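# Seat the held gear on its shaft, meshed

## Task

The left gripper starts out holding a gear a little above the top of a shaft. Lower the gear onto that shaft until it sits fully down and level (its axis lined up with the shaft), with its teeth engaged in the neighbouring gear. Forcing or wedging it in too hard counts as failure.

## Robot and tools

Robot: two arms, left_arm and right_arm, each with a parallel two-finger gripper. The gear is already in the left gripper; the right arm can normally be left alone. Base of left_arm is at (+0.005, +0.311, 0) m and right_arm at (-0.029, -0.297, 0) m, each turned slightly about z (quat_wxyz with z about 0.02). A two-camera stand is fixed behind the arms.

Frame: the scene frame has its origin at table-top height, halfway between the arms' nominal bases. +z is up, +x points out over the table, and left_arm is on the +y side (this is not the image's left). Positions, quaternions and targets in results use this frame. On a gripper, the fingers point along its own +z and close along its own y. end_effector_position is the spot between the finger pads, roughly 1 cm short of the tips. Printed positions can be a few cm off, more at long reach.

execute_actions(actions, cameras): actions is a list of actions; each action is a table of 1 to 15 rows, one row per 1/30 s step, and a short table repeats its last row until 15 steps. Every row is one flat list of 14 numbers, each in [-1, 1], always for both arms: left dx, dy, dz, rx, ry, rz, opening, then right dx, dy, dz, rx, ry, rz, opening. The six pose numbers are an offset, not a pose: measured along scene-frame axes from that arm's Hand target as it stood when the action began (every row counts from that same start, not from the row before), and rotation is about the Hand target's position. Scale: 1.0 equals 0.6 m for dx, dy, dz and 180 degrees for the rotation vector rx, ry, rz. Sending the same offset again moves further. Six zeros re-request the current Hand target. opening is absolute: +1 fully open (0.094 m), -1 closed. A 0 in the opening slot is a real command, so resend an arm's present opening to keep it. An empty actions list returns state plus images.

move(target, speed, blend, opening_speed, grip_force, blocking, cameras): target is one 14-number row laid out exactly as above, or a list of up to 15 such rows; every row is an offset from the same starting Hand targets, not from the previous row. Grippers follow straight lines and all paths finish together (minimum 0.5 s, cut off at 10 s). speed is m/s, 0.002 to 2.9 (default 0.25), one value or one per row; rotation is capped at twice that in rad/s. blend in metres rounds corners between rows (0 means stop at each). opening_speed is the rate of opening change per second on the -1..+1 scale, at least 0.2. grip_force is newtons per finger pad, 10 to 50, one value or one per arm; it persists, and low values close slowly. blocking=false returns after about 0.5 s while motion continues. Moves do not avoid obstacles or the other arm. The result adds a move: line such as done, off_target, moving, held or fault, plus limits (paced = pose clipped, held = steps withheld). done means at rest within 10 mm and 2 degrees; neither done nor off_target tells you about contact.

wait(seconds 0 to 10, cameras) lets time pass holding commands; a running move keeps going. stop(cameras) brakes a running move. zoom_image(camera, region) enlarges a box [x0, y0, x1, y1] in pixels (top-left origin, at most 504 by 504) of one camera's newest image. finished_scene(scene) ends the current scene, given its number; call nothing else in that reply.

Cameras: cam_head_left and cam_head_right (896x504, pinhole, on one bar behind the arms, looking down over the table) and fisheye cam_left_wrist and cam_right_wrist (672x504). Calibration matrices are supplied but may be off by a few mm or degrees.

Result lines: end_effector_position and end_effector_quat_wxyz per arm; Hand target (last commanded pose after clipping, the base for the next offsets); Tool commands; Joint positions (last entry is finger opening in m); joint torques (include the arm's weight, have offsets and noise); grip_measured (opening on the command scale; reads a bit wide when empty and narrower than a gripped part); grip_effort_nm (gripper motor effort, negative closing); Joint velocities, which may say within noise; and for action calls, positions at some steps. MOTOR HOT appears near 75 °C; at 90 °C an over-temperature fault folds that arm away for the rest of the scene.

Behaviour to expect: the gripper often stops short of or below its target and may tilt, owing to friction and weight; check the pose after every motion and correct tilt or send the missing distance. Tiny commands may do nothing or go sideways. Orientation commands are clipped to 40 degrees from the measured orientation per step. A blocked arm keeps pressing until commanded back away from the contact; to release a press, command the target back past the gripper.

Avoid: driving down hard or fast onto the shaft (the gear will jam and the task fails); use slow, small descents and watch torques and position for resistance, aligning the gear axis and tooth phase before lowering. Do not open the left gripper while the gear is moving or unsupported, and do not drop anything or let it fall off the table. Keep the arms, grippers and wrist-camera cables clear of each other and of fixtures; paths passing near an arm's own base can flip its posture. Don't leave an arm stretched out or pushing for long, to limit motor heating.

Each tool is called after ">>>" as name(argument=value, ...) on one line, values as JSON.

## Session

>>> execute_actions(actions=[])

>>> zoom_image(camera="cam_left_wrist", region=[240, 130, 500, 370])

>>> zoom_image(camera="cam_head_left", region=[340, 190, 480, 330])

Scene clock: 0.00 s.
left_arm: end_effector_position=(+0.2945, +0.1693, +0.1202) grip_measured=-0.638 grip_effort_nm=n/a end_effector_quat_wxyz=(-0.002, +0.847, +0.531, +0.003) | right_arm: end_effector_position=(+0.3519, -0.2840, +0.4022) grip_measured=+1.000 grip_effort_nm=n/a end_effector_quat_wxyz=(+0.707, -0.012, +0.707, +0.012)
Joint positions: left_arm=[-0.502 1.763 1.505 -1.314 -0.008 1.563 0.017] | right_arm=[0 1.047 1.047 0 0 0 0.094]
Joint velocities: within noise
Joint torques (N m): no reading
Heat: left arm: 32 °C; right arm: 36 °C.
Hand target: left_arm +0.2980, +0.1672, +0.1289; +0.012, +0.847, +0.531, +0.011 | right_arm +0.3498, -0.2841, +0.4125; +0.716, -0.012, +0.698, +0.012
Tool commands: left_gripper/opening=-1.0 right_gripper/opening=+1.0

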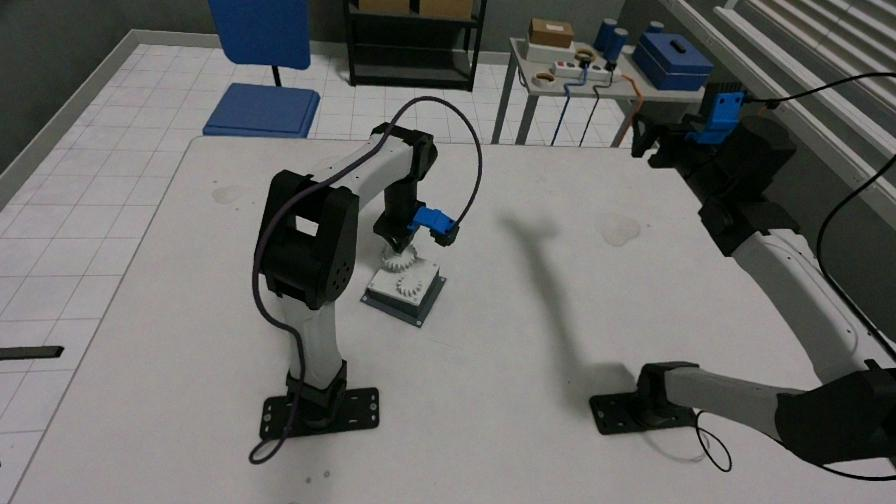

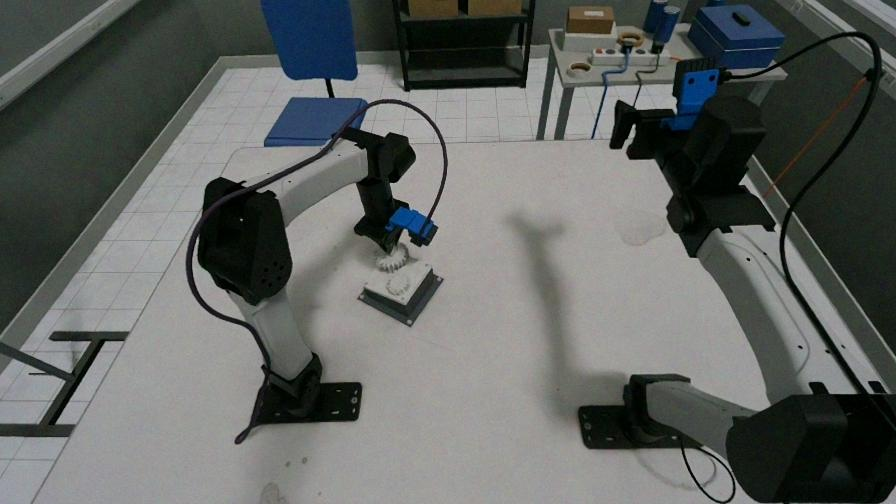

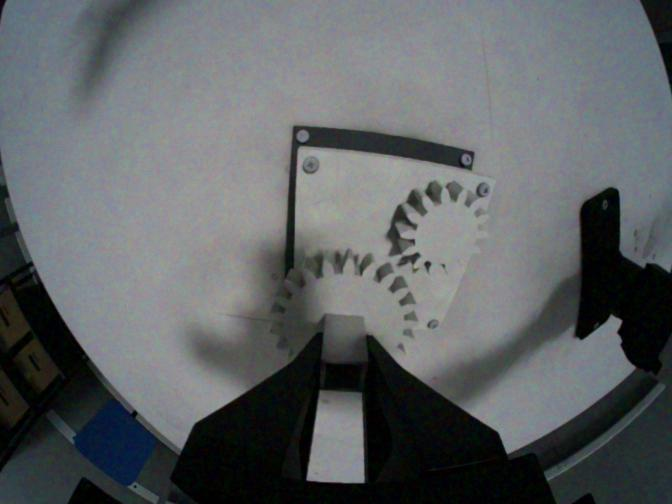

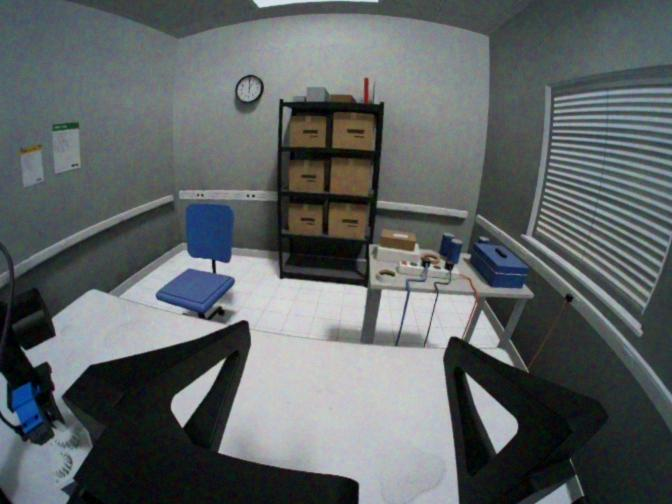

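Scaled by 1.938 from the camera's 672x504 image, which has a finer 960x720 frame.

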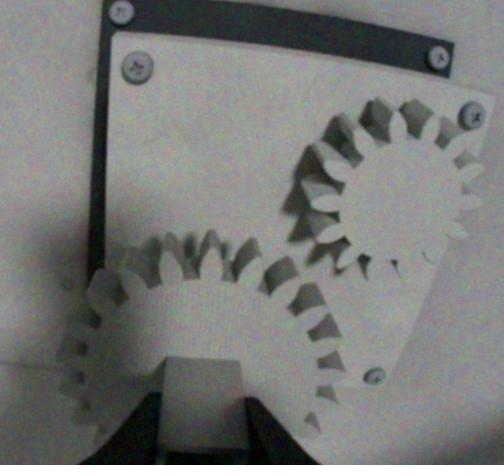

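Scaled by 3.600 from the camera's 896x504 image, which has a finer 1280x720 frame.

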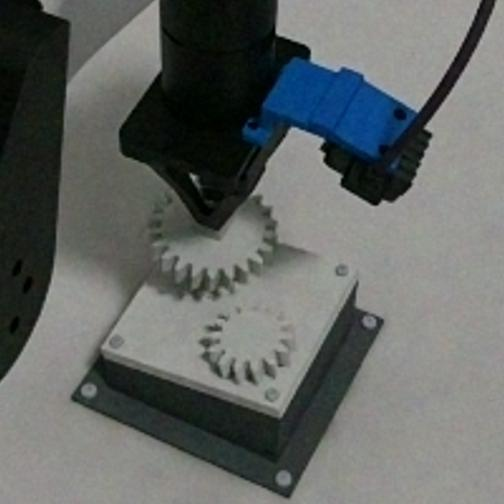

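>>> move(target=[[0,0,0.05,0,0,0,-1,0,0,0,0,0,0,1],[0.047,0.11,0.03,0,0,0,-1,0,0,0,0,0,0,1]], speed=0.15, blend=0.01, cameras=["cam_left_wrist","cam_head_right","cam_head_left"])

>>> zoom_image(camera="cam_left_wrist", region=[240, 30, 500, 230])

>>> zoom_image(camera="cam_left_wrist", region=[250, 220, 440, 370])

>>> zoom_image(camera="cam_head_left", region=[340, 190, 480, 330])

Scene clock: 2.50 s.
left_arm: end_effector_position=(+0.3235, +0.2350, +0.1454) grip_measured=-0.637 grip_effort_nm=-1.03 end_effector_quat_wxyz=(+0.006, +0.843, +0.538, +0.010) | right_arm: end_effector_position=(+0.3519, -0.2840, +0.4022) grip_measured=+1.000 grip_effort_nm=-0.01 end_effector_quat_wxyz=(+0.707, -0.012, +0.707, +0.012)
Joint positions: left_arm=[-0.281 1.763 1.605 -1.39 -0.007 1.768 0.017] | right_arm=[0 1.047 1.047 0 0 0 0.094]
Joint torques (N m): left_arm=[-0.17 -6.06 7.5 0.46 0.2 0.03] | right_arm=[0.4 -2.09 8.14 2.25 -0.06 -0.15]
Heat: left arm: 32 °C; right arm: 37 °C.
Hand target: left_arm +0.3263, +0.2332, +0.1469; +0.012, +0.847, +0.531, +0.011 | right_arm +0.3498, -0.2841, +0.4125; +0.716, -0.012, +0.698, +0.012
Off the commanded pose: left_arm 0.004 m, 1 deg | right_arm 0.010 m, 2 deg.
move: done
camera_calibration:
cam_left_wrist: T_world_to_cam=[[-0.923601, 0.378608, -0.0601452, 0.22447], [0.327842, 0.861391, 0.387975, -0.320154], [0.198699, 0.338616, -0.919705, 0.0981913], [0, 0, 0, 1]] pos_world=[0.29277, 0.157543, 0.22802]
Images, in order (width x height): cam_head_left 896x504, cam_head_right 896x504, cam_left_wrist 672x504.

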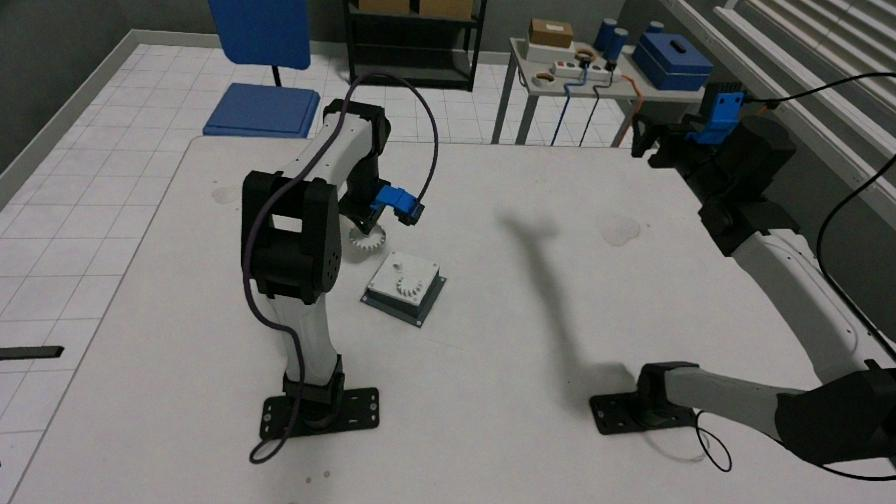

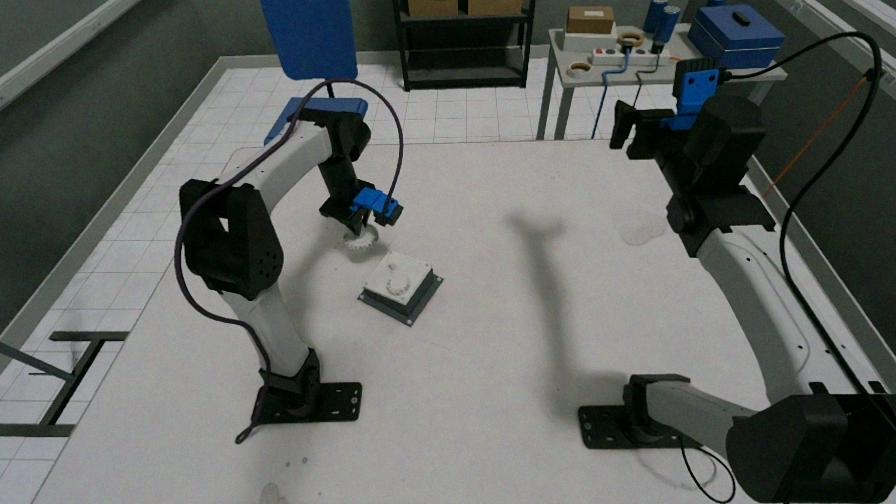

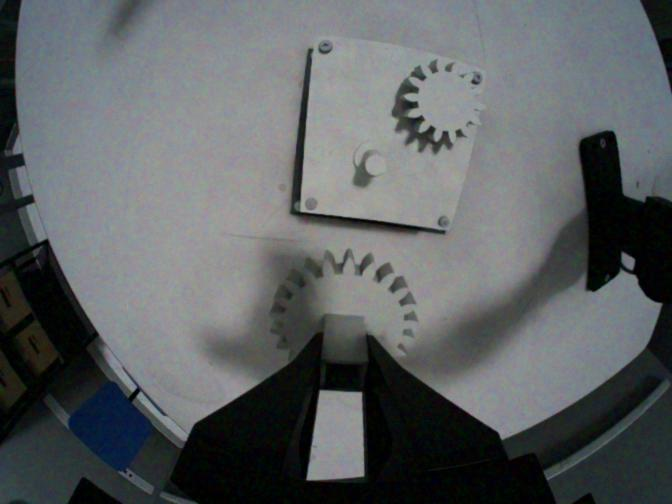

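Scaled by 1.938 from the camera's 672x504 image, which has a finer 960x720 frame.

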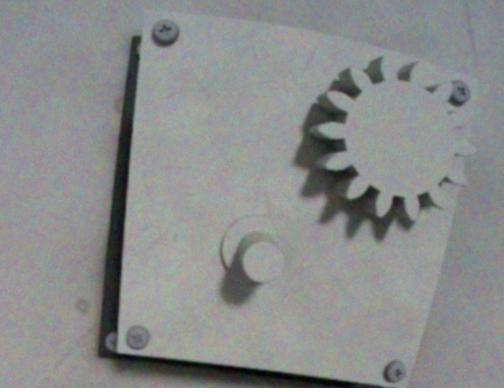

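Scaled by 2.653 from the camera's 672x504 image, which has a finer 960x720 frame.

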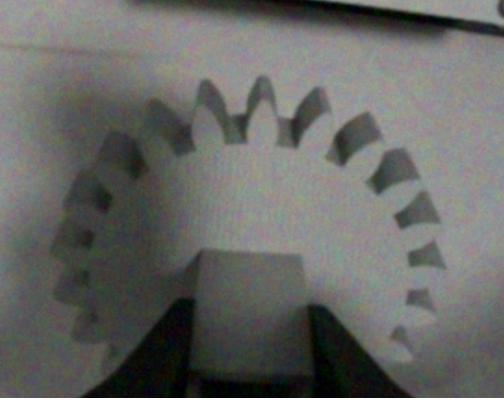

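Scaled by 3.600 from the camera's 896x504 image, which has a finer 1280x720 frame.

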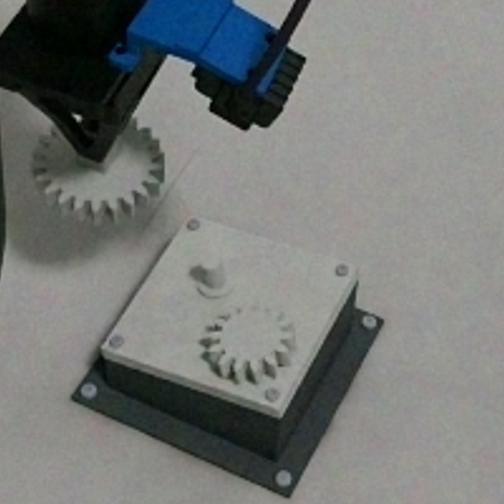

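>>> move(target=[[-0.0647,-0.1062,0.0,0,0,0.03,-1,0,0,0,0,0,0,1],[-0.0647,-0.1062,-0.02,0,0,0.03,-1,0,0,0,0,0,0,1]], speed=0.12, cameras=["cam_left_wrist","cam_head_left"])

>>> zoom_image(camera="cam_left_wrist", region=[240, 130, 500, 370])

>>> zoom_image(camera="cam_head_left", region=[340, 190, 480, 330])

Scene clock: 12.57 s.
left_arm: end_effector_position=(+0.2843, +0.1718, +0.1258) grip_measured=-0.637 grip_effort_nm=-1.02 end_effector_quat_wxyz=(-0.009, +0.825, +0.566, -0.001) | right_arm: end_effector_position=(+0.3519, -0.2840, +0.4022) grip_measured=+1.000 grip_effort_nm=-0.01 end_effector_quat_wxyz=(+0.707, -0.012, +0.707, +0.012)
Joint positions: left_arm=[-0.509 1.739 1.499 -1.348 -0.007 1.473 0.017] | right_arm=[0 1.047 1.047 0 0 0 0.094]
Joint torques (N m): left_arm=[-0.59 -8.91 6.5 0.55 0.11 -0.25] | right_arm=[0.35 -2.13 8.05 2.3 -0.07 -0.18]
Heat: left arm: 34 °C; right arm: 41 °C.
Hand target: left_arm +0.2873, +0.1695, +0.1349; +0.012, +0.821, +0.570, +0.011 | right_arm +0.3498, -0.2841, +0.4125; +0.716, -0.012, +0.698, +0.012
Off the commanded pose: left_arm 0.010 m, 3 deg | right_arm 0.010 m, 2 deg.
move: off_target (left_arm)
camera_calibration:
cam_left_wrist: T_world_to_cam=[[-0.948199, 0.316907, -0.0221136, 0.223731], [0.284048, 0.876935, 0.387687, -0.23546], [0.142253, 0.361323, -0.921526, 0.12169], [0, 0, 0, 1]] pos_world=[0.261713, 0.0916119, 0.208373]
Images, in order (width x height): cam_head_left 896x504, cam_left_wrist 672x504.

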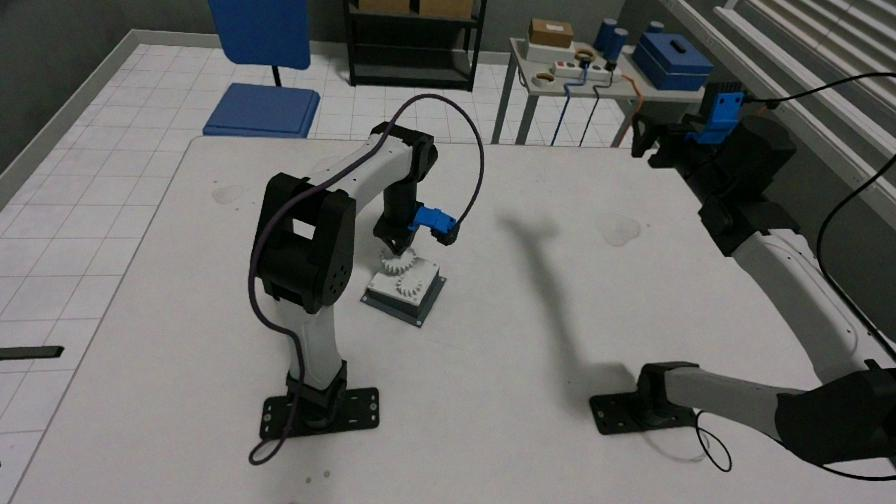

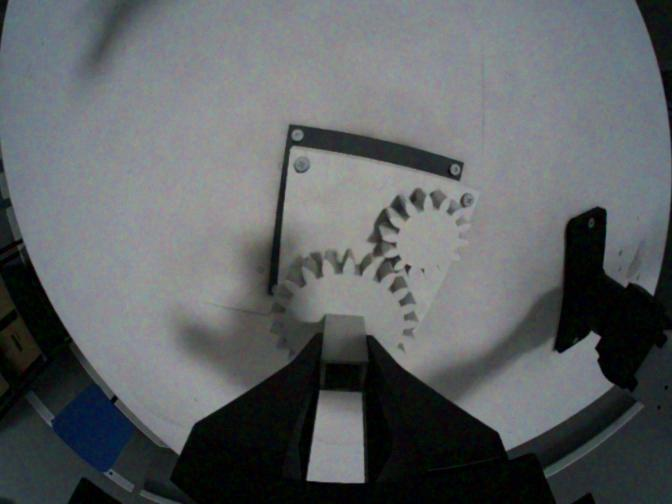

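Scaled by 1.938 from the camera's 672x504 image, which has a finer 960x720 frame.

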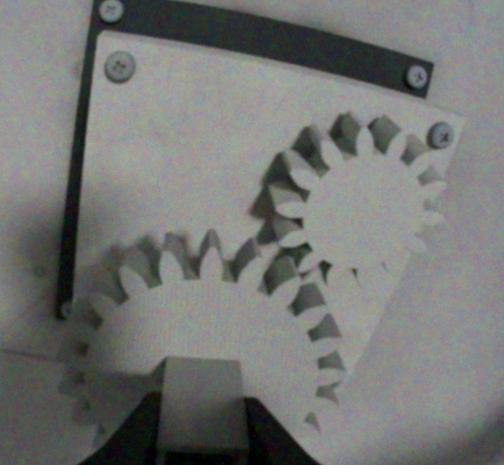

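Scaled by 3.600 from the camera's 896x504 image, which has a finer 1280x720 frame.

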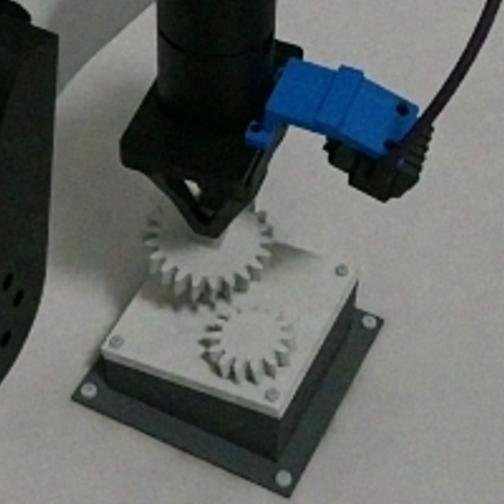

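>>> move(target=[-0.0005,0.001,-0.013,0,0,0,-1,0,0,0,0,0,0,1], speed=0.04)

>>> move(target=[0,0,-0.006,0,0,0,-1,0,0,0,0,0,0,1], speed=0.03)

>>> move(target=[0,0,-0.004,0,0,0,-1,0,0,0,0,0,0,1], speed=0.03)

Scene clock: 14.90 s.
left_arm: end_effector_position=(+0.2845, +0.1718, +0.1183) grip_measured=-0.637 grip_effort_nm=-1.02 end_effector_quat_wxyz=(-0.009, +0.825, +0.566, -0.001) | right_arm: end_effector_position=(+0.3519, -0.2840, +0.4022) grip_measured=+1.000 grip_effort_nm=-0.01 end_effector_quat_wxyz=(+0.707, -0.012, +0.707, +0.012)
Joint positions: left_arm=[-0.509 1.739 1.469 -1.317 -0.007 1.473 0.017] | right_arm=[0 1.047 1.047 0 0 0 0.094]
Joint torques (N m): left_arm=[-0.46 -9.06 6.2 0.56 0.11 -0.24] | right_arm=[0.29 -2.11 8.23 2.24 -0.11 -0.19]
Heat: left arm: 35 °C; right arm: 41 °C.
Hand target: left_arm +0.2871, +0.1701, +0.1270; +0.012, +0.821, +0.570, +0.011 | right_arm +0.3498, -0.2841, +0.4125; +0.716, -0.012, +0.698, +0.012
Off the commanded pose: left_arm 0.009 m, 3 deg | right_arm 0.010 m, 2 deg.
move: off_target (left_arm)

Scene clock: 15.60 s.
left_arm: end_effector_position=(+0.2844, +0.1718, +0.1181) grip_measured=-0.637 grip_effort_nm=-1.02 end_effector_quat_wxyz=(-0.005, +0.825, +0.566, +0.001) | right_arm: end_effector_position=(+0.3519, -0.2840, +0.4022) grip_measured=+1.000 grip_effort_nm=-0.01 end_effector_quat_wxyz=(+0.707, -0.012, +0.707, +0.012)
Joint positions: left_arm=[-0.509 1.731 1.459 -1.307 -0.007 1.473 0.017] | right_arm=[0 1.047 1.047 0 0 0 0.094]
Joint torques (N m): left_arm=[-0.44 -8.32 5.81 0.63 0.11 -0.24] | right_arm=[0.44 -2.22 8.23 2.27 -0.07 -0.15]
Heat: left arm: 35 °C; right arm: 41 °C.
Hand target: left_arm +0.2871, +0.1701, +0.1236; +0.012, +0.821, +0.570, +0.011 | right_arm +0.3498, -0.2841, +0.4125; +0.716, -0.012, +0.698, +0.012
Off the commanded pose: left_arm 0.006 m, 2 deg | right_arm 0.010 m, 2 deg.
move: done

Scene clock: 16.30 s.
left_arm: end_effector_position=(+0.2843, +0.1719, +0.1179) grip_measured=-0.637 grip_effort_nm=-1.02 end_effector_quat_wxyz=(-0.003, +0.825, +0.566, +0.002) | right_arm: end_effector_position=(+0.3519, -0.2840, +0.4022) grip_measured=+1.000 grip_effort_nm=-0.01 end_effector_quat_wxyz=(+0.707, -0.012, +0.707, +0.012)
Joint positions: left_arm=[-0.509 1.726 1.453 -1.301 -0.007 1.473 0.017] | right_arm=[0 1.047 1.047 0 0 0 0.094]
Joint torques (N m): left_arm=[-0.46 -7.86 5.5 0.68 0.11 -0.24] | right_arm=[0.32 -2.15 7.92 2.24 -0.08 -0.19]
Heat: left arm: 35 °C; right arm: 42 °C.
Hand target: left_arm +0.2871, +0.1701, +0.1211; +0.012, +0.821, +0.570, +0.011 | right_arm +0.3498, -0.2841, +0.4125; +0.716, -0.012, +0.698, +0.012
Off the commanded pose: left_arm 0.005 m, 2 deg | right_arm 0.010 m, 2 deg.
move: done

>>> move(target=[[0,0.02,0.025,0,0,0,-1,0,0,0,0,0,0,1],[0.0005,0.0012,0.025,0,0,0,-1,0,0,0,0,0,0,1],[0.0005,0.0012,0.005,0,0,0,-1,0,0,0,0,0,0,1]], speed=0.05)

>>> move(target=[0,0,-0.006,0,0,0,-1,0,0,0,0,0,0,1], speed=0.03)

>>> move(target=[0,0,-0.005,0,0,0,-1,0,0,0,0,0,0,1], speed=0.03)

Scene clock: 19.23 s.
left_arm: end_effector_position=(+0.2843, +0.1737, +0.1209) grip_measured=-0.637 grip_effort_nm=-1.03 end_effector_quat_wxyz=(-0.001, +0.824, +0.566, +0.004) | right_arm: end_effector_position=(+0.3519, -0.2840, +0.4022) grip_measured=+1.000 grip_effort_nm=-0.01 end_effector_quat_wxyz=(+0.707, -0.012, +0.707, +0.012)
Joint positions: left_arm=[-0.504 1.717 1.454 -1.305 -0.007 1.477 0.017] | right_arm=[0 1.047 1.047 0 0 0 0.094]
Joint torques (N m): left_arm=[-0.72 -7.06 6.49 0.62 0.11 -0.25] | right_arm=[0.57 -2.17 8.03 2.28 -0.05 -0.13]
Heat: left arm: 35 °C; right arm: 42 °C.
Hand target: left_arm +0.2874, +0.1708, +0.1241; +0.012, +0.821, +0.570, +0.011 | right_arm +0.3498, -0.2841, +0.4125; +0.716, -0.012, +0.698, +0.012
Off the commanded pose: left_arm 0.005 m, 2 deg | right_arm 0.010 m, 2 deg.
move: done

Scene clock: 19.93 s.
left_arm: end_effector_position=(+0.2841, +0.1738, +0.1183) grip_measured=-0.637 grip_effort_nm=-1.02 end_effector_quat_wxyz=(-0.001, +0.824, +0.566, +0.004) | right_arm: end_effector_position=(+0.3519, -0.2840, +0.4022) grip_measured=+1.000 grip_effort_nm=-0.01 end_effector_quat_wxyz=(+0.707, -0.012, +0.707, +0.012)
Joint positions: left_arm=[-0.504 1.717 1.444 -1.296 -0.007 1.477 0.017] | right_arm=[0 1.047 1.047 0 0 0 0.094]
Joint torques (N m): left_arm=[-0.7 -7.01 6.13 0.66 0.11 -0.24] | right_arm=[0.18 -2.19 8.05 2.27 -0.06 -0.14]
Heat: left arm: 35 °C; right arm: 42 °C.
Hand target: left_arm +0.2874, +0.1708, +0.1205; +0.012, +0.821, +0.570, +0.011 | right_arm +0.3498, -0.2841, +0.4125; +0.716, -0.012, +0.698, +0.012
Off the commanded pose: left_arm 0.005 m, 2 deg | right_arm 0.010 m, 2 deg.
move: done

Scene clock: 20.63 s.
left_arm: end_effector_position=(+0.2840, +0.1738, +0.1179) grip_measured=-0.637 grip_effort_nm=-1.02 end_effector_quat_wxyz=(-0.001, +0.824, +0.566, +0.003) | right_arm: end_effector_position=(+0.3519, -0.2840, +0.4022) grip_measured=+1.000 grip_effort_nm=-0.01 end_effector_quat_wxyz=(+0.707, -0.012, +0.707, +0.012)
Joint positions: left_arm=[-0.504 1.717 1.442 -1.294 -0.007 1.477 0.017] | right_arm=[0 1.047 1.047 0 0 0 0.094]
Joint torques (N m): left_arm=[-0.7 -6.95 5.22 0.78 0.11 -0.25] | right_arm=[0.16 -2.09 8.09 2.25 -0.05 -0.12]
Heat: left arm: 35 °C; right arm: 43 °C.
Hand target: left_arm +0.2874, +0.1708, +0.1175; +0.012, +0.821, +0.570, +0.011 | right_arm +0.3498, -0.2841, +0.4125; +0.716, -0.012, +0.698, +0.012
Off the commanded pose: left_arm 0.005 m, 2 deg | right_arm 0.010 m, 2 deg.
move: done

>>> wait(seconds=0, cameras=["cam_left_wrist"])

>>> zoom_image(camera="cam_left_wrist", region=[240, 130, 500, 370])

Scene clock: 21.70 s.
left_arm: end_effector_position=(+0.2840, +0.1738, +0.1179) grip_measured=-0.637 grip_effort_nm=-1.03 end_effector_quat_wxyz=(-0.001, +0.824, +0.566, +0.003) | right_arm: end_effector_position=(+0.3519, -0.2840, +0.4022) grip_measured=+1.000 grip_effort_nm=-0.01 end_effector_quat_wxyz=(+0.707, -0.012, +0.707, +0.012)
Joint positions: left_arm=[-0.504 1.717 1.442 -1.294 -0.007 1.477 0.017] | right_arm=[0 1.047 1.047 0 0 0 0.094]
Joint torques (N m): left_arm=[-0.72 -6.97 5.22 0.79 0.11 -0.25] | right_arm=[0.47 -2.18 8.02 2.3 -0.07 -0.16]
Heat: left arm: 36 °C; right arm: 43 °C.
Hand target: left_arm +0.2874, +0.1708, +0.1175; +0.012, +0.821, +0.570, +0.011 | right_arm +0.3498, -0.2841, +0.4125; +0.716, -0.012, +0.698, +0.012
Tool commands: left_gripper/opening=-1.0 right_gripper/opening=+1.0
Off the commanded pose: left_arm 0.005 m, 2 deg | right_arm 0.010 m, 2 deg.
camera_calibration:
cam_left_wrist: T_world_to_cam=[[-0.94815, 0.315209, -0.0406794, 0.225059], [0.276192, 0.880508, 0.385259, -0.232127], [0.157255, 0.354048, -0.921912, 0.110773], [0, 0, 0, 1]] pos_world=[0.260082, 0.0942299, 0.200707]
Images, in order (width x height): cam_left_wrist 672x504.

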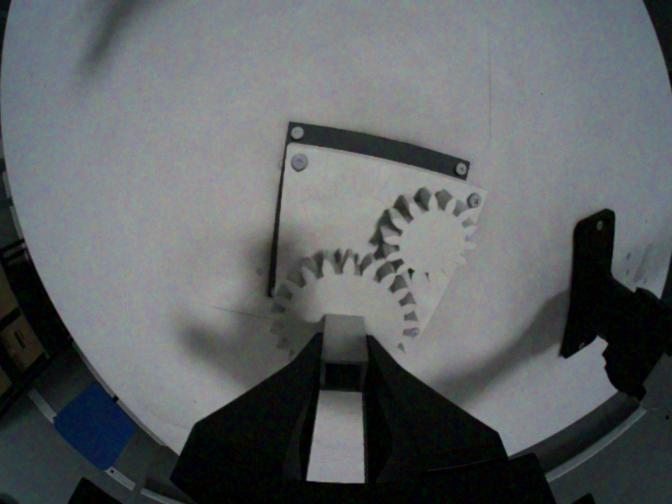

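Scaled by 1.938 from the camera's 672x504 image, which has a finer 960x720 frame.

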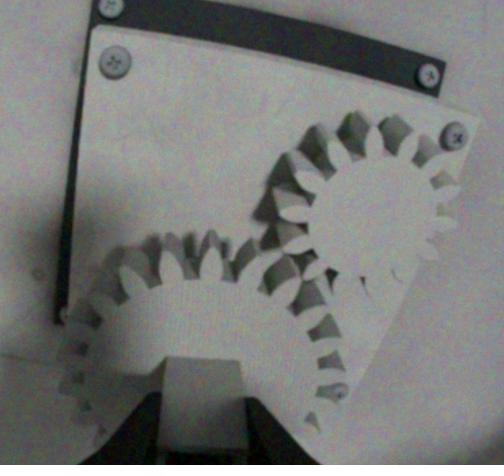

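>>> move(target=[[0,0.015,0.025,0,0,0,-1,0,0,0,0,0,0,1],[-0.0017,-0.0037,0.025,0,0,0,-1,0,0,0,0,0,0,1],[-0.0017,-0.0037,0.01,0,0,0,-1,0,0,0,0,0,0,1]], speed=0.05)

>>> move(target=[0,0,-0.011,0,0,0,-1,0,0,0,0,0,0,1], speed=0.03)

>>> move(target=[0,0,-0.005,0,0,0,-1,0,0,0,0,0,0,1], speed=0.03)

Scene clock: 26.07 s.
left_arm: end_effector_position=(+0.2830, +0.1713, +0.1205) grip_measured=-0.637 grip_effort_nm=-1.02 end_effector_quat_wxyz=(+0.000, +0.824, +0.566, +0.003) | right_arm: end_effector_position=(+0.3519, -0.2840, +0.4022) grip_measured=+1.000 grip_effort_nm=-0.01 end_effector_quat_wxyz=(+0.707, -0.012, +0.707, +0.012)
Joint positions: left_arm=[-0.512 1.716 1.452 -1.303 -0.005 1.469 0.017] | right_arm=[0 1.047 1.047 0 0 0 0.094]
Joint torques (N m): left_arm=[-0.73 -6.93 6.56 0.6 0.09 -0.25] | right_arm=[0.39 -2.11 8.34 2.3 -0.06 -0.11]
Heat: left arm: 36 °C; right arm: 43 °C.
Hand target: left_arm +0.2863, +0.1686, +0.1235; +0.012, +0.821, +0.570, +0.011 | right_arm +0.3498, -0.2841, +0.4125; +0.716, -0.012, +0.698, +0.012
Off the commanded pose: left_arm 0.005 m, 2 deg | right_arm 0.010 m, 2 deg.
move: done

Scene clock: 26.77 s.
left_arm: end_effector_position=(+0.2825, +0.1715, +0.1167) grip_measured=-0.637 grip_effort_nm=-1.02 end_effector_quat_wxyz=(+0.000, +0.824, +0.566, +0.003) | right_arm: end_effector_position=(+0.3519, -0.2840, +0.4022) grip_measured=+1.000 grip_effort_nm=-0.01 end_effector_quat_wxyz=(+0.707, -0.012, +0.707, +0.012)
Joint positions: left_arm=[-0.512 1.716 1.436 -1.289 -0.005 1.469 0.017] | right_arm=[0 1.047 1.047 0 0 0 0.094]
Joint torques (N m): left_arm=[-0.7 -6.82 5.6 0.75 0.09 -0.25] | right_arm=[0.25 -2.07 8.01 2.27 -0.06 -0.17]
Heat: left arm: 36 °C; right arm: 44 °C.
Hand target: left_arm +0.2864, +0.1686, +0.1169; +0.012, +0.821, +0.570, +0.011 | right_arm +0.3498, -0.2841, +0.4125; +0.716, -0.012, +0.698, +0.012
Off the commanded pose: left_arm 0.005 m, 2 deg | right_arm 0.010 m, 2 deg.
move: done

Scene clock: 27.47 s.
left_arm: end_effector_position=(+0.2824, +0.1713, +0.1161) grip_measured=-0.637 grip_effort_nm=-1.02 end_effector_quat_wxyz=(+0.000, +0.824, +0.566, +0.002) | right_arm: end_effector_position=(+0.3519, -0.2840, +0.4022) grip_measured=+1.000 grip_effort_nm=-0.01 end_effector_quat_wxyz=(+0.707, -0.012, +0.707, +0.012)
Joint positions: left_arm=[-0.512 1.716 1.434 -1.287 -0.004 1.469 0.017] | right_arm=[0 1.047 1.047 0 0 0 0.094]
Joint torques (N m): left_arm=[-0.7 -6.76 4.77 0.86 0.08 -0.25] | right_arm=[0.49 -2.3 8.03 2.29 -0.08 -0.14]
Heat: left arm: 36 °C; right arm: 44 °C.
Hand target: left_arm +0.2865, +0.1686, +0.1139; +0.012, +0.821, +0.570, +0.011 | right_arm +0.3498, -0.2841, +0.4125; +0.716, -0.012, +0.698, +0.012
Off the commanded pose: left_arm 0.005 m, 2 deg | right_arm 0.010 m, 2 deg.
move: done

>>> move(target=[[0,-0.004,0.006,0,0,0,-1,0,0,0,0,0,0,1],[0,-0.004,-0.006,0,0,0,-1,0,0,0,0,0,0,1]], speed=0.04)

>>> move(target=[0,0,-0.004,0,0,0,-1,0,0,0,0,0,0,1], speed=0.03)

Scene clock: 29.23 s.
left_arm: end_effector_position=(+0.2821, +0.1710, +0.1159) grip_measured=-0.637 grip_effort_nm=-1.02 end_effector_quat_wxyz=(+0.001, +0.824, +0.567, +0.003) | right_arm: end_effector_position=(+0.3519, -0.2840, +0.4022) grip_measured=+1.000 grip_effort_nm=-0.01 end_effector_quat_wxyz=(+0.707, -0.012, +0.707, +0.012)
Joint positions: left_arm=[-0.513 1.713 1.43 -1.283 -0.004 1.466 0.017] | right_arm=[0 1.047 1.047 0 0 0 0.094]
Joint torques (N m): left_arm=[-1.26 -6.08 4.3 0.98 0.08 -0.29] | right_arm=[0.58 -1.98 8.17 2.3 -0.03 -0.13]
Heat: left arm: 36 °C; right arm: 44 °C.
Hand target: left_arm +0.2864, +0.1662, +0.1103; +0.012, +0.821, +0.570, +0.011 | right_arm +0.3498, -0.2841, +0.4125; +0.716, -0.012, +0.698, +0.012
Off the commanded pose: left_arm 0.009 m, 2 deg | right_arm 0.010 m, 2 deg.
move: done

Scene clock: 29.93 s.
left_arm: end_effector_position=(+0.2819, +0.1711, +0.1158) grip_measured=-0.637 grip_effort_nm=-1.02 end_effector_quat_wxyz=(+0.003, +0.824, +0.567, +0.004) | right_arm: end_effector_position=(+0.3519, -0.2840, +0.4022) grip_measured=+1.000 grip_effort_nm=-0.01 end_effector_quat_wxyz=(+0.707, -0.012, +0.707, +0.012)
Joint positions: left_arm=[-0.513 1.709 1.424 -1.278 -0.004 1.466 0.017] | right_arm=[0 1.047 1.047 0 0 0 0.094]
Joint torques (N m): left_arm=[-1.26 -5.61 4.01 1.04 0.08 -0.29] | right_arm=[0.62 -2.4 8.21 2.29 -0.02 -0.21]
Heat: left arm: 36 °C; right arm: 44 °C.
Hand target: left_arm +0.2863, +0.1662, +0.1078; +0.012, +0.821, +0.570, +0.011 | right_arm +0.3498, -0.2841, +0.4125; +0.716, -0.012, +0.698, +0.012
Off the commanded pose: left_arm 0.010 m, 1 deg | right_arm 0.010 m, 2 deg.
move: done

>>> move(target=[[0,0.015,0.03,0,0,0,-1,0,0,0,0,0,0,1],[0,0.0018,0.03,0,0,0,-1,0,0,0,0,0,0,1],[0,0.0018,0.022,0,0,0,-1,0,0,0,0,0,0,1]], speed=0.05)

>>> move(target=[0,0,-0.01,0,0,0,-1,0,0,0,0,0,0,1], speed=0.03)

>>> move(target=[0,0,-0.006,0,0,0,-1,0,0,0,0,0,0,1], speed=0.03)

Scene clock: 32.50 s.
left_arm: end_effector_position=(+0.2819, +0.1708, +0.1171) grip_measured=-0.637 grip_effort_nm=-1.02 end_effector_quat_wxyz=(+0.003, +0.824, +0.567, +0.004) | right_arm: end_effector_position=(+0.3519, -0.2840, +0.4022) grip_measured=+1.000 grip_effort_nm=-0.01 end_effector_quat_wxyz=(+0.707, -0.012, +0.707, +0.012)
Joint positions: left_arm=[-0.514 1.708 1.428 -1.282 -0.004 1.465 0.017] | right_arm=[0 1.047 1.047 0 0 0 0.094]
Joint torques (N m): left_arm=[-0.9 -5.91 8.13 0.5 0.08 -0.24] | right_arm=[0.43 -2.1 8.16 2.26 -0.08 -0.11]
Heat: left arm: 36 °C; right arm: 44 °C.
Hand target: left_arm +0.2865, +0.1673, +0.1211; +0.012, +0.821, +0.570, +0.011 | right_arm +0.3498, -0.2841, +0.4125; +0.716, -0.012, +0.698, +0.012
Off the commanded pose: left_arm 0.007 m, 1 deg | right_arm 0.010 m, 2 deg.
move: done

Scene clock: 33.20 s.
left_arm: end_effector_position=(+0.2826, +0.1705, +0.1169) grip_measured=-0.637 grip_effort_nm=-1.02 end_effector_quat_wxyz=(+0.005, +0.824, +0.567, +0.005) | right_arm: end_effector_position=(+0.3519, -0.2840, +0.4022) grip_measured=+1.000 grip_effort_nm=-0.01 end_effector_quat_wxyz=(+0.707, -0.012, +0.707, +0.012)
Joint positions: left_arm=[-0.514 1.708 1.427 -1.278 -0.004 1.465 0.017] | right_arm=[0 1.047 1.047 0 0 0 0.094]
Joint torques (N m): left_arm=[-0.87 -5.83 6.05 0.73 0.08 -0.25] | right_arm=[0.43 -2.04 8.09 2.26 -0.06 -0.15]
Heat: left arm: 36 °C; right arm: 44 °C.
Hand target: left_arm +0.2864, +0.1673, +0.1151; +0.012, +0.821, +0.570, +0.011 | right_arm +0.3498, -0.2841, +0.4125; +0.716, -0.012, +0.698, +0.012
Off the commanded pose: left_arm 0.005 m, 1 deg | right_arm 0.010 m, 2 deg.
move: done

Scene clock: 33.90 s.
left_arm: end_effector_position=(+0.2825, +0.1705, +0.1164) grip_measured=-0.637 grip_effort_nm=-1.02 end_effector_quat_wxyz=(+0.004, +0.824, +0.567, +0.005) | right_arm: end_effector_position=(+0.3519, -0.2840, +0.4022) grip_measured=+1.000 grip_effort_nm=-0.01 end_effector_quat_wxyz=(+0.707, -0.012, +0.707, +0.012)
Joint positions: left_arm=[-0.514 1.708 1.426 -1.276 -0.004 1.465 0.017] | right_arm=[0 1.047 1.047 0 0 0 0.094]
Joint torques (N m): left_arm=[-0.87 -5.74 4.93 0.87 0.08 -0.25] | right_arm=[0.4 -2.21 7.97 2.25 -0.04 -0.16]
Heat: left arm: 36 °C; right arm: 45 °C.
Hand target: left_arm +0.2864, +0.1673, +0.1115; +0.012, +0.821, +0.570, +0.011 | right_arm +0.3498, -0.2841, +0.4125; +0.716, -0.012, +0.698, +0.012
Off the commanded pose: left_arm 0.007 m, 1 deg | right_arm 0.010 m, 2 deg.
move: done

>>> move(target=[[-0.002,0.015,0.03,0,0,0,-1,0,0,0,0,0,0,1],[-0.002,0.0015,0.03,0,0,0,-1,0,0,0,0,0,0,1],[-0.002,0.0015,0.012,0,0,0,-1,0,0,0,0,0,0,1]], speed=0.05)

>>> move(target=[0,0,-0.006,0,0,0,-1,0,0,0,0,0,0,1], speed=0.03)

>>> move(target=[0,0,-0.006,0,0,0,-1,0,0,0,0,0,0,1], speed=0.03)

Scene clock: 37.47 s.
left_arm: end_effector_position=(+0.2820, +0.1712, +0.1176) grip_measured=-0.637 grip_effort_nm=-1.02 end_effector_quat_wxyz=(+0.003, +0.823, +0.567, +0.004) | right_arm: end_effector_position=(+0.3519, -0.2840, +0.4022) grip_measured=+1.000 grip_effort_nm=-0.01 end_effector_quat_wxyz=(+0.707, -0.012, +0.707, +0.012)
Joint positions: left_arm=[-0.513 1.708 1.43 -1.284 -0.005 1.465 0.017] | right_arm=[0 1.047 1.047 0 0 0 0.094]
Joint torques (N m): left_arm=[-0.87 -6.35 6.45 0.63 0.08 -0.24] | right_arm=[0.46 -2.11 8.1 2.25 -0.05 -0.17]
Heat: left arm: 37 °C; right arm: 45 °C.
Hand target: left_arm +0.2851, +0.1682, +0.1186; +0.012, +0.821, +0.570, +0.011 | right_arm +0.3498, -0.2841, +0.4125; +0.716, -0.012, +0.698, +0.012
Off the commanded pose: left_arm 0.004 m, 1 deg | right_arm 0.010 m, 2 deg.
move: done

Scene clock: 38.17 s.
left_arm: end_effector_position=(+0.2820, +0.1712, +0.1143) grip_measured=-0.637 grip_effort_nm=-1.02 end_effector_quat_wxyz=(+0.003, +0.823, +0.567, +0.005) | right_arm: end_effector_position=(+0.3519, -0.2840, +0.4022) grip_measured=+1.000 grip_effort_nm=-0.01 end_effector_quat_wxyz=(+0.707, -0.012, +0.707, +0.012)
Joint positions: left_arm=[-0.513 1.708 1.417 -1.27 -0.005 1.465 0.017] | right_arm=[0 1.047 1.047 0 0 0 0.094]
Joint torques (N m): left_arm=[-0.87 -6.31 6.39 0.65 0.08 -0.24] | right_arm=[0.4 -2.25 8.23 2.26 -0.08 -0.11]
Heat: left arm: 37 °C; right arm: 45 °C.
Hand target: left_arm +0.2852, +0.1683, +0.1150; +0.012, +0.821, +0.570, +0.011 | right_arm +0.3498, -0.2841, +0.4125; +0.716, -0.012, +0.698, +0.012
Off the commanded pose: left_arm 0.004 m, 1 deg | right_arm 0.010 m, 2 deg.
move: done

Scene clock: 38.87 s.
left_arm: end_effector_position=(+0.2821, +0.1712, +0.1111) grip_measured=-0.637 grip_effort_nm=-1.02 end_effector_quat_wxyz=(+0.004, +0.823, +0.567, +0.005) | right_arm: end_effector_position=(+0.3519, -0.2840, +0.4022) grip_measured=+1.000 grip_effort_nm=-0.01 end_effector_quat_wxyz=(+0.707, -0.012, +0.707, +0.012)
Joint positions: left_arm=[-0.513 1.708 1.404 -1.256 -0.005 1.465 0.017] | right_arm=[0 1.047 1.047 0 0 0 0.094]
Joint torques (N m): left_arm=[-0.87 -6.24 6.37 0.65 0.09 -0.24] | right_arm=[0.39 -2.07 8.08 2.26 -0.03 -0.19]
Heat: left arm: 37 °C; right arm: 45 °C.
Hand target: left_arm +0.2852, +0.1683, +0.1115; +0.012, +0.821, +0.570, +0.011 | right_arm +0.3498, -0.2841, +0.4125; +0.716, -0.012, +0.698, +0.012
Off the commanded pose: left_arm 0.004 m, 1 deg | right_arm 0.010 m, 2 deg.
move: done

>>> move(target=[0,0,-0.008,0,0,0,-1,0,0,0,0,0,0,1], speed=0.03)

>>> move(target=[0,0,-0.007,0,0,0,-1,0,0,0,0,0,0,1], speed=0.03, cameras=["cam_left_wrist"])

>>> zoom_image(camera="cam_left_wrist", region=[325, 215, 425, 290])

Scene clock: 40.37 s.
left_arm: end_effector_position=(+0.2820, +0.1706, +0.1086) grip_measured=-0.637 grip_effort_nm=-1.02 end_effector_quat_wxyz=(+0.004, +0.824, +0.567, +0.005) | right_arm: end_effector_position=(+0.3519, -0.2840, +0.4022) grip_measured=+1.000 grip_effort_nm=-0.01 end_effector_quat_wxyz=(+0.707, -0.012, +0.707, +0.012)
Joint positions: left_arm=[-0.514 1.708 1.394 -1.245 -0.004 1.465 0.017] | right_arm=[0 1.047 1.047 0 0 0 0.094]
Joint torques (N m): left_arm=[-0.76 -6.11 5.63 0.74 0.08 -0.24] | right_arm=[0.4 -2.25 8.09 2.27 -0.04 -0.14]
Heat: left arm: 37 °C; right arm: 45 °C.
Hand target: left_arm +0.2851, +0.1682, +0.1067; +0.012, +0.821, +0.570, +0.011 | right_arm +0.3498, -0.2841, +0.4125; +0.716, -0.012, +0.698, +0.012
Off the commanded pose: left_arm 0.004 m, 1 deg | right_arm 0.010 m, 2 deg.
move: done

Scene clock: 41.07 s.
left_arm: end_effector_position=(+0.2820, +0.1706, +0.1081) grip_measured=-0.637 grip_effort_nm=-1.02 end_effector_quat_wxyz=(+0.004, +0.824, +0.567, +0.005) | right_arm: end_effector_position=(+0.3519, -0.2840, +0.4022) grip_measured=+1.000 grip_effort_nm=-0.01 end_effector_quat_wxyz=(+0.707, -0.012, +0.707, +0.012)
Joint positions: left_arm=[-0.514 1.708 1.392 -1.243 -0.004 1.465 0.017] | right_arm=[0 1.047 1.047 0 0 0 0.094]
Joint torques (N m): left_arm=[-0.77 -5.98 4.38 0.91 0.08 -0.24] | right_arm=[0.49 -2.13 7.8 2.24 -0.06 -0.17]
Heat: left arm: 37 °C; right arm: 45 °C.
Hand target: left_arm +0.2852, +0.1682, +0.1025; +0.012, +0.821, +0.570, +0.011 | right_arm +0.3498, -0.2841, +0.4125; +0.716, -0.012, +0.698, +0.012
Off the commanded pose: left_arm 0.007 m, 1 deg | right_arm 0.010 m, 2 deg.
move: done
camera_calibration:
cam_left_wrist: T_world_to_cam=[[-0.948232, 0.313424, -0.0511961, 0.225301], [0.27159, 0.88387, 0.380806, -0.223782], [0.164604, 0.347188, -0.923237, 0.102342], [0, 0, 0, 1]] pos_world=[0.257569, 0.0916471, 0.191238]
Images, in order (width x height): cam_left_wrist 672x504.

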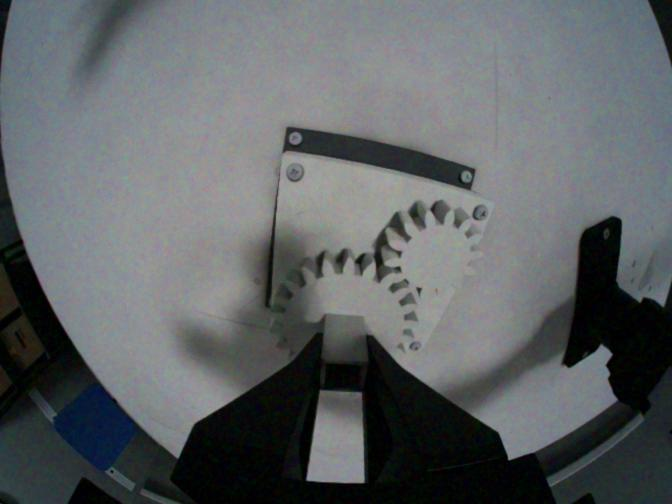

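Scaled by 5.040 from the camera's 672x504 image, which has a finer 960x720 frame.

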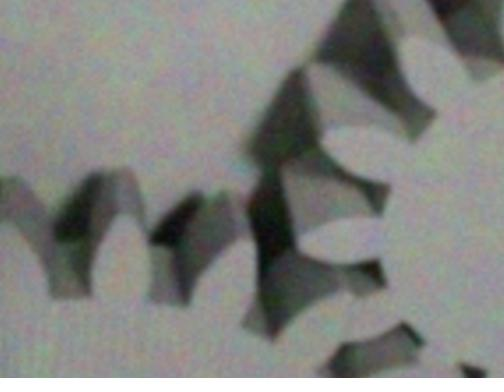

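>>> move(target=[0,0.001,-0.005,0,0,0.005,-1,0,0,0,0,0,0,1], speed=0.03)

>>> move(target=[0,0.001,0,0,0,-0.014,-1,0,0,0,0,0,0,1], speed=0.03)

Scene clock: 42.50 s.
left_arm: end_effector_position=(+0.2817, +0.1708, +0.1077) grip_measured=-0.637 grip_effort_nm=-1.02 end_effector_quat_wxyz=(+0.007, +0.822, +0.570, +0.006) | right_arm: end_effector_position=(+0.3519, -0.2840, +0.4022) grip_measured=+1.000 grip_effort_nm=-0.01 end_effector_quat_wxyz=(+0.707, -0.012, +0.707, +0.012)
Joint positions: left_arm=[-0.514 1.702 1.385 -1.236 -0.004 1.458 0.017] | right_arm=[0 1.047 1.047 0 0 0 0.094]
Joint torques (N m): left_arm=[-0.61 -5.49 3.97 0.98 0.07 -0.32] | right_arm=[0.21 -2.21 7.9 2.27 -0.05 -0.14]
Heat: left arm: 37 °C; right arm: 45 °C.
Hand target: left_arm +0.2851, +0.1688, +0.0995; +0.012, +0.817, +0.577, +0.011 | right_arm +0.3498, -0.2841, +0.4125; +0.716, -0.012, +0.698, +0.012
Off the commanded pose: left_arm 0.009 m, 1 deg | right_arm 0.010 m, 2 deg.
move: done

Scene clock: 43.47 s.
left_arm: end_effector_position=(+0.2817, +0.1708, +0.1077) grip_measured=-0.637 grip_effort_nm=-1.03 end_effector_quat_wxyz=(+0.007, +0.823, +0.567, +0.006) | right_arm: end_effector_position=(+0.3519, -0.2840, +0.4022) grip_measured=+1.000 grip_effort_nm=-0.01 end_effector_quat_wxyz=(+0.707, -0.012, +0.707, +0.012)
Joint positions: left_arm=[-0.514 1.702 1.385 -1.236 -0.004 1.464 0.017] | right_arm=[0 1.047 1.047 0 0 0 0.094]
Joint torques (N m): left_arm=[-0.39 -5.56 3.85 0.97 0.08 0.08] | right_arm=[0.39 -2.14 8.12 2.27 -0.08 -0.16]
Heat: left arm: 37 °C; right arm: 46 °C.
Hand target: left_arm +0.2851, +0.1695, +0.0995; +0.012, +0.829, +0.559, +0.011 | right_arm +0.3498, -0.2841, +0.4125; +0.716, -0.012, +0.698, +0.012
Off the commanded pose: left_arm 0.009 m, 1 deg | right_arm 0.010 m, 2 deg.
move: done

>>> move(target=[0,0,0.0165,0,0,0.008,-1,0,0,0,0,0,0,1], speed=0.08)

>>> move(target=[0,0,0,0,0,0,-0.3,0,0,0,0,0,0,1], opening_speed=0.5, cameras=["cam_head_left","cam_left_wrist"])

>>> zoom_image(camera="cam_head_left", region=[365, 235, 435, 305])

>>> zoom_image(camera="cam_left_wrist", region=[240, 190, 500, 400])

Scene clock: 45.17 s.
left_arm: end_effector_position=(+0.2817, +0.1707, +0.1078) grip_measured=-0.637 grip_effort_nm=-1.02 end_effector_quat_wxyz=(+0.007, +0.823, +0.567, +0.006) | right_arm: end_effector_position=(+0.3519, -0.2840, +0.4022) grip_measured=+1.000 grip_effort_nm=-0.01 end_effector_quat_wxyz=(+0.707, -0.012, +0.707, +0.012)
Joint positions: left_arm=[-0.514 1.702 1.385 -1.236 -0.004 1.464 0.017] | right_arm=[0 1.047 1.047 0 0 0 0.094]
Joint torques (N m): left_arm=[-0.43 -5.87 7.23 0.54 0.07 -0.17] | right_arm=[0.51 -2.14 8.14 2.24 -0.06 -0.16]
Heat: left arm: 37 °C; right arm: 46 °C.
Hand target: left_arm +0.2852, +0.1694, +0.1094; +0.012, +0.822, +0.569, +0.011 | right_arm +0.3498, -0.2841, +0.4125; +0.716, -0.012, +0.698, +0.012
Off the commanded pose: left_arm 0.004 m, 1 deg | right_arm 0.010 m, 2 deg.
move: done

Scene clock: 46.77 s.
left_arm: end_effector_position=(+0.2818, +0.1709, +0.1075) grip_measured=-0.303 grip_effort_nm=0.15 end_effector_quat_wxyz=(+0.006, +0.823, +0.567, +0.006) | right_arm: end_effector_position=(+0.3519, -0.2840, +0.4022) grip_measured=+1.000 grip_effort_nm=-0.01 end_effector_quat_wxyz=(+0.707, -0.012, +0.707, +0.012)
Joint positions: left_arm=[-0.514 1.703 1.385 -1.236 -0.005 1.464 0.033] | right_arm=[0 1.047 1.047 0 0 0 0.094]
Joint torques (N m): left_arm=[-0.42 -5.97 7.23 0.53 0.08 -0.17] | right_arm=[0.35 -2.24 8.14 2.23 -0.11 -0.14]
Heat: left arm: 37 °C; right arm: 46 °C.
Hand target: left_arm +0.2852, +0.1694, +0.1094; +0.012, +0.822, +0.569, +0.011 | right_arm +0.3498, -0.2841, +0.4125; +0.716, -0.012, +0.698, +0.012
Off the commanded pose: left_arm 0.004 m, 1 deg | right_arm 0.010 m, 2 deg.
move: done
camera_calibration:
cam_left_wrist: T_world_to_cam=[[-0.948384, 0.312282, -0.0552022, 0.225701], [0.269048, 0.884471, 0.381214, -0.223191], [0.167871, 0.346686, -0.922837, 0.100883], [0, 0, 0, 1]] pos_world=[0.257165, 0.0919489, 0.190641]
Images, in order (width x height): cam_head_left 896x504, cam_left_wrist 672x504.

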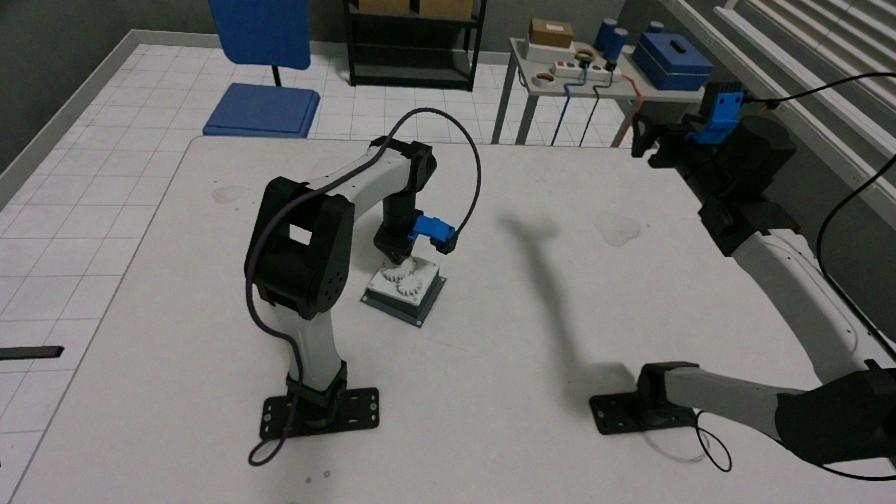

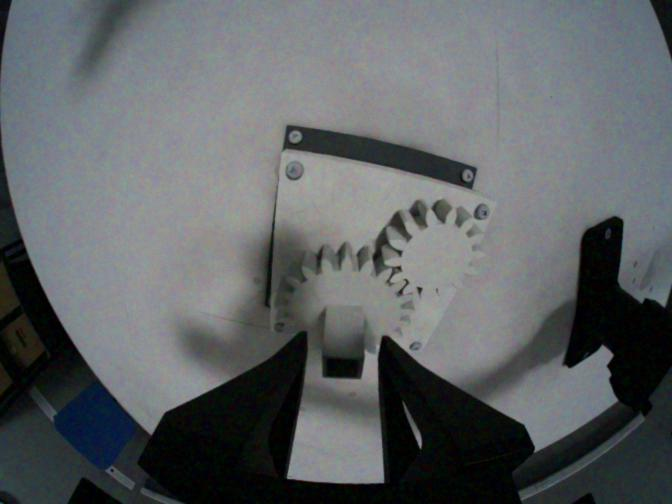

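Scaled by 7.200 from the camera's 896x504 image, which has a finer 1280x720 frame.

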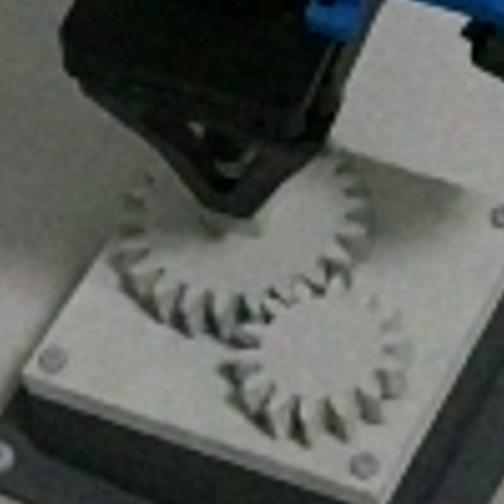

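Scaled by 1.938 from the camera's 672x504 image, which has a finer 960x720 frame.

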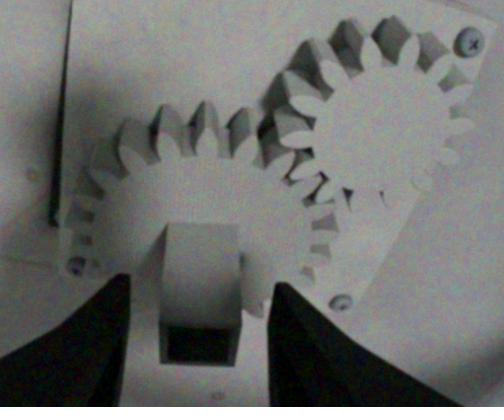

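>>> move(target=[[0,0,0,0,0,0,0.2,0,0,0,0,0,0,1],[0,0,0.06,0,0,0,0.2,0,0,0,0,0,0,1]], speed=0.15, cameras=["cam_left_wrist"])

>>> zoom_image(camera="cam_left_wrist", region=[240, 190, 500, 400])

Scene clock: 48.90 s.
left_arm: end_effector_position=(+0.2816, +0.1711, +0.1374) grip_measured=+0.197 grip_effort_nm=0.15 end_effector_quat_wxyz=(+0.004, +0.823, +0.567, +0.006) | right_arm: end_effector_position=(+0.3519, -0.2840, +0.4022) grip_measured=+1.000 grip_effort_nm=-0.01 end_effector_quat_wxyz=(+0.707, -0.012, +0.707, +0.012)
Joint positions: left_arm=[-0.514 1.703 1.503 -1.358 -0.006 1.464 0.056] | right_arm=[0 1.047 1.047 0 0 0 0.094]
Joint torques (N m): left_arm=[-0.42 -6.02 9.48 0.29 0.09 -0.17] | right_arm=[0.34 -2.29 8.08 2.25 -0.08 -0.14]
Heat: left arm: 37 °C; right arm: 46 °C.
Hand target: left_arm +0.2852, +0.1694, +0.1454; +0.012, +0.822, +0.569, +0.011 | right_arm +0.3498, -0.2841, +0.4125; +0.716, -0.012, +0.698, +0.012
Off the commanded pose: left_arm 0.009 m, 1 deg | right_arm 0.010 m, 2 deg.
move: done
camera_calibration:
cam_left_wrist: T_world_to_cam=[[-0.948532, 0.312406, -0.0518545, 0.22661], [0.270189, 0.883765, 0.382043, -0.235046], [0.16518, 0.348369, -0.922689, 0.128847], [0, 0, 0, 1]] pos_world=[0.257171, 0.0920448, 0.220434]
Images, in order (width x height): cam_left_wrist 672x504.

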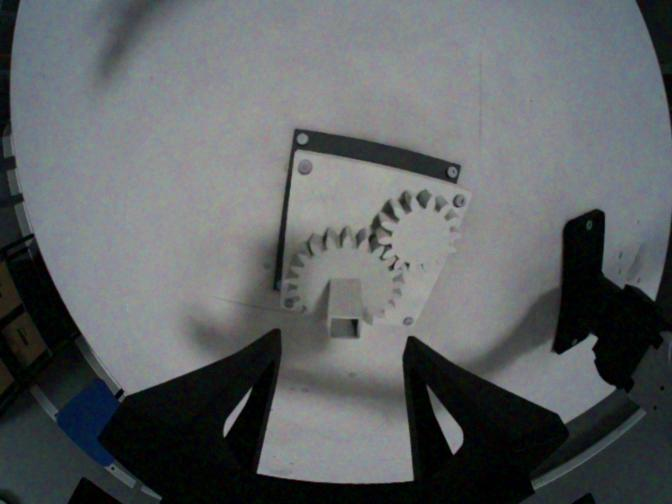

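Scaled by 1.938 from the camera's 672x504 image, which has a finer 960x720 frame.

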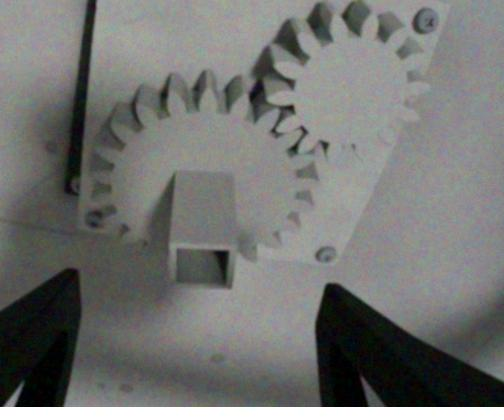

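>>> finished_scene(scene=3)

The scene is finished: the task was done.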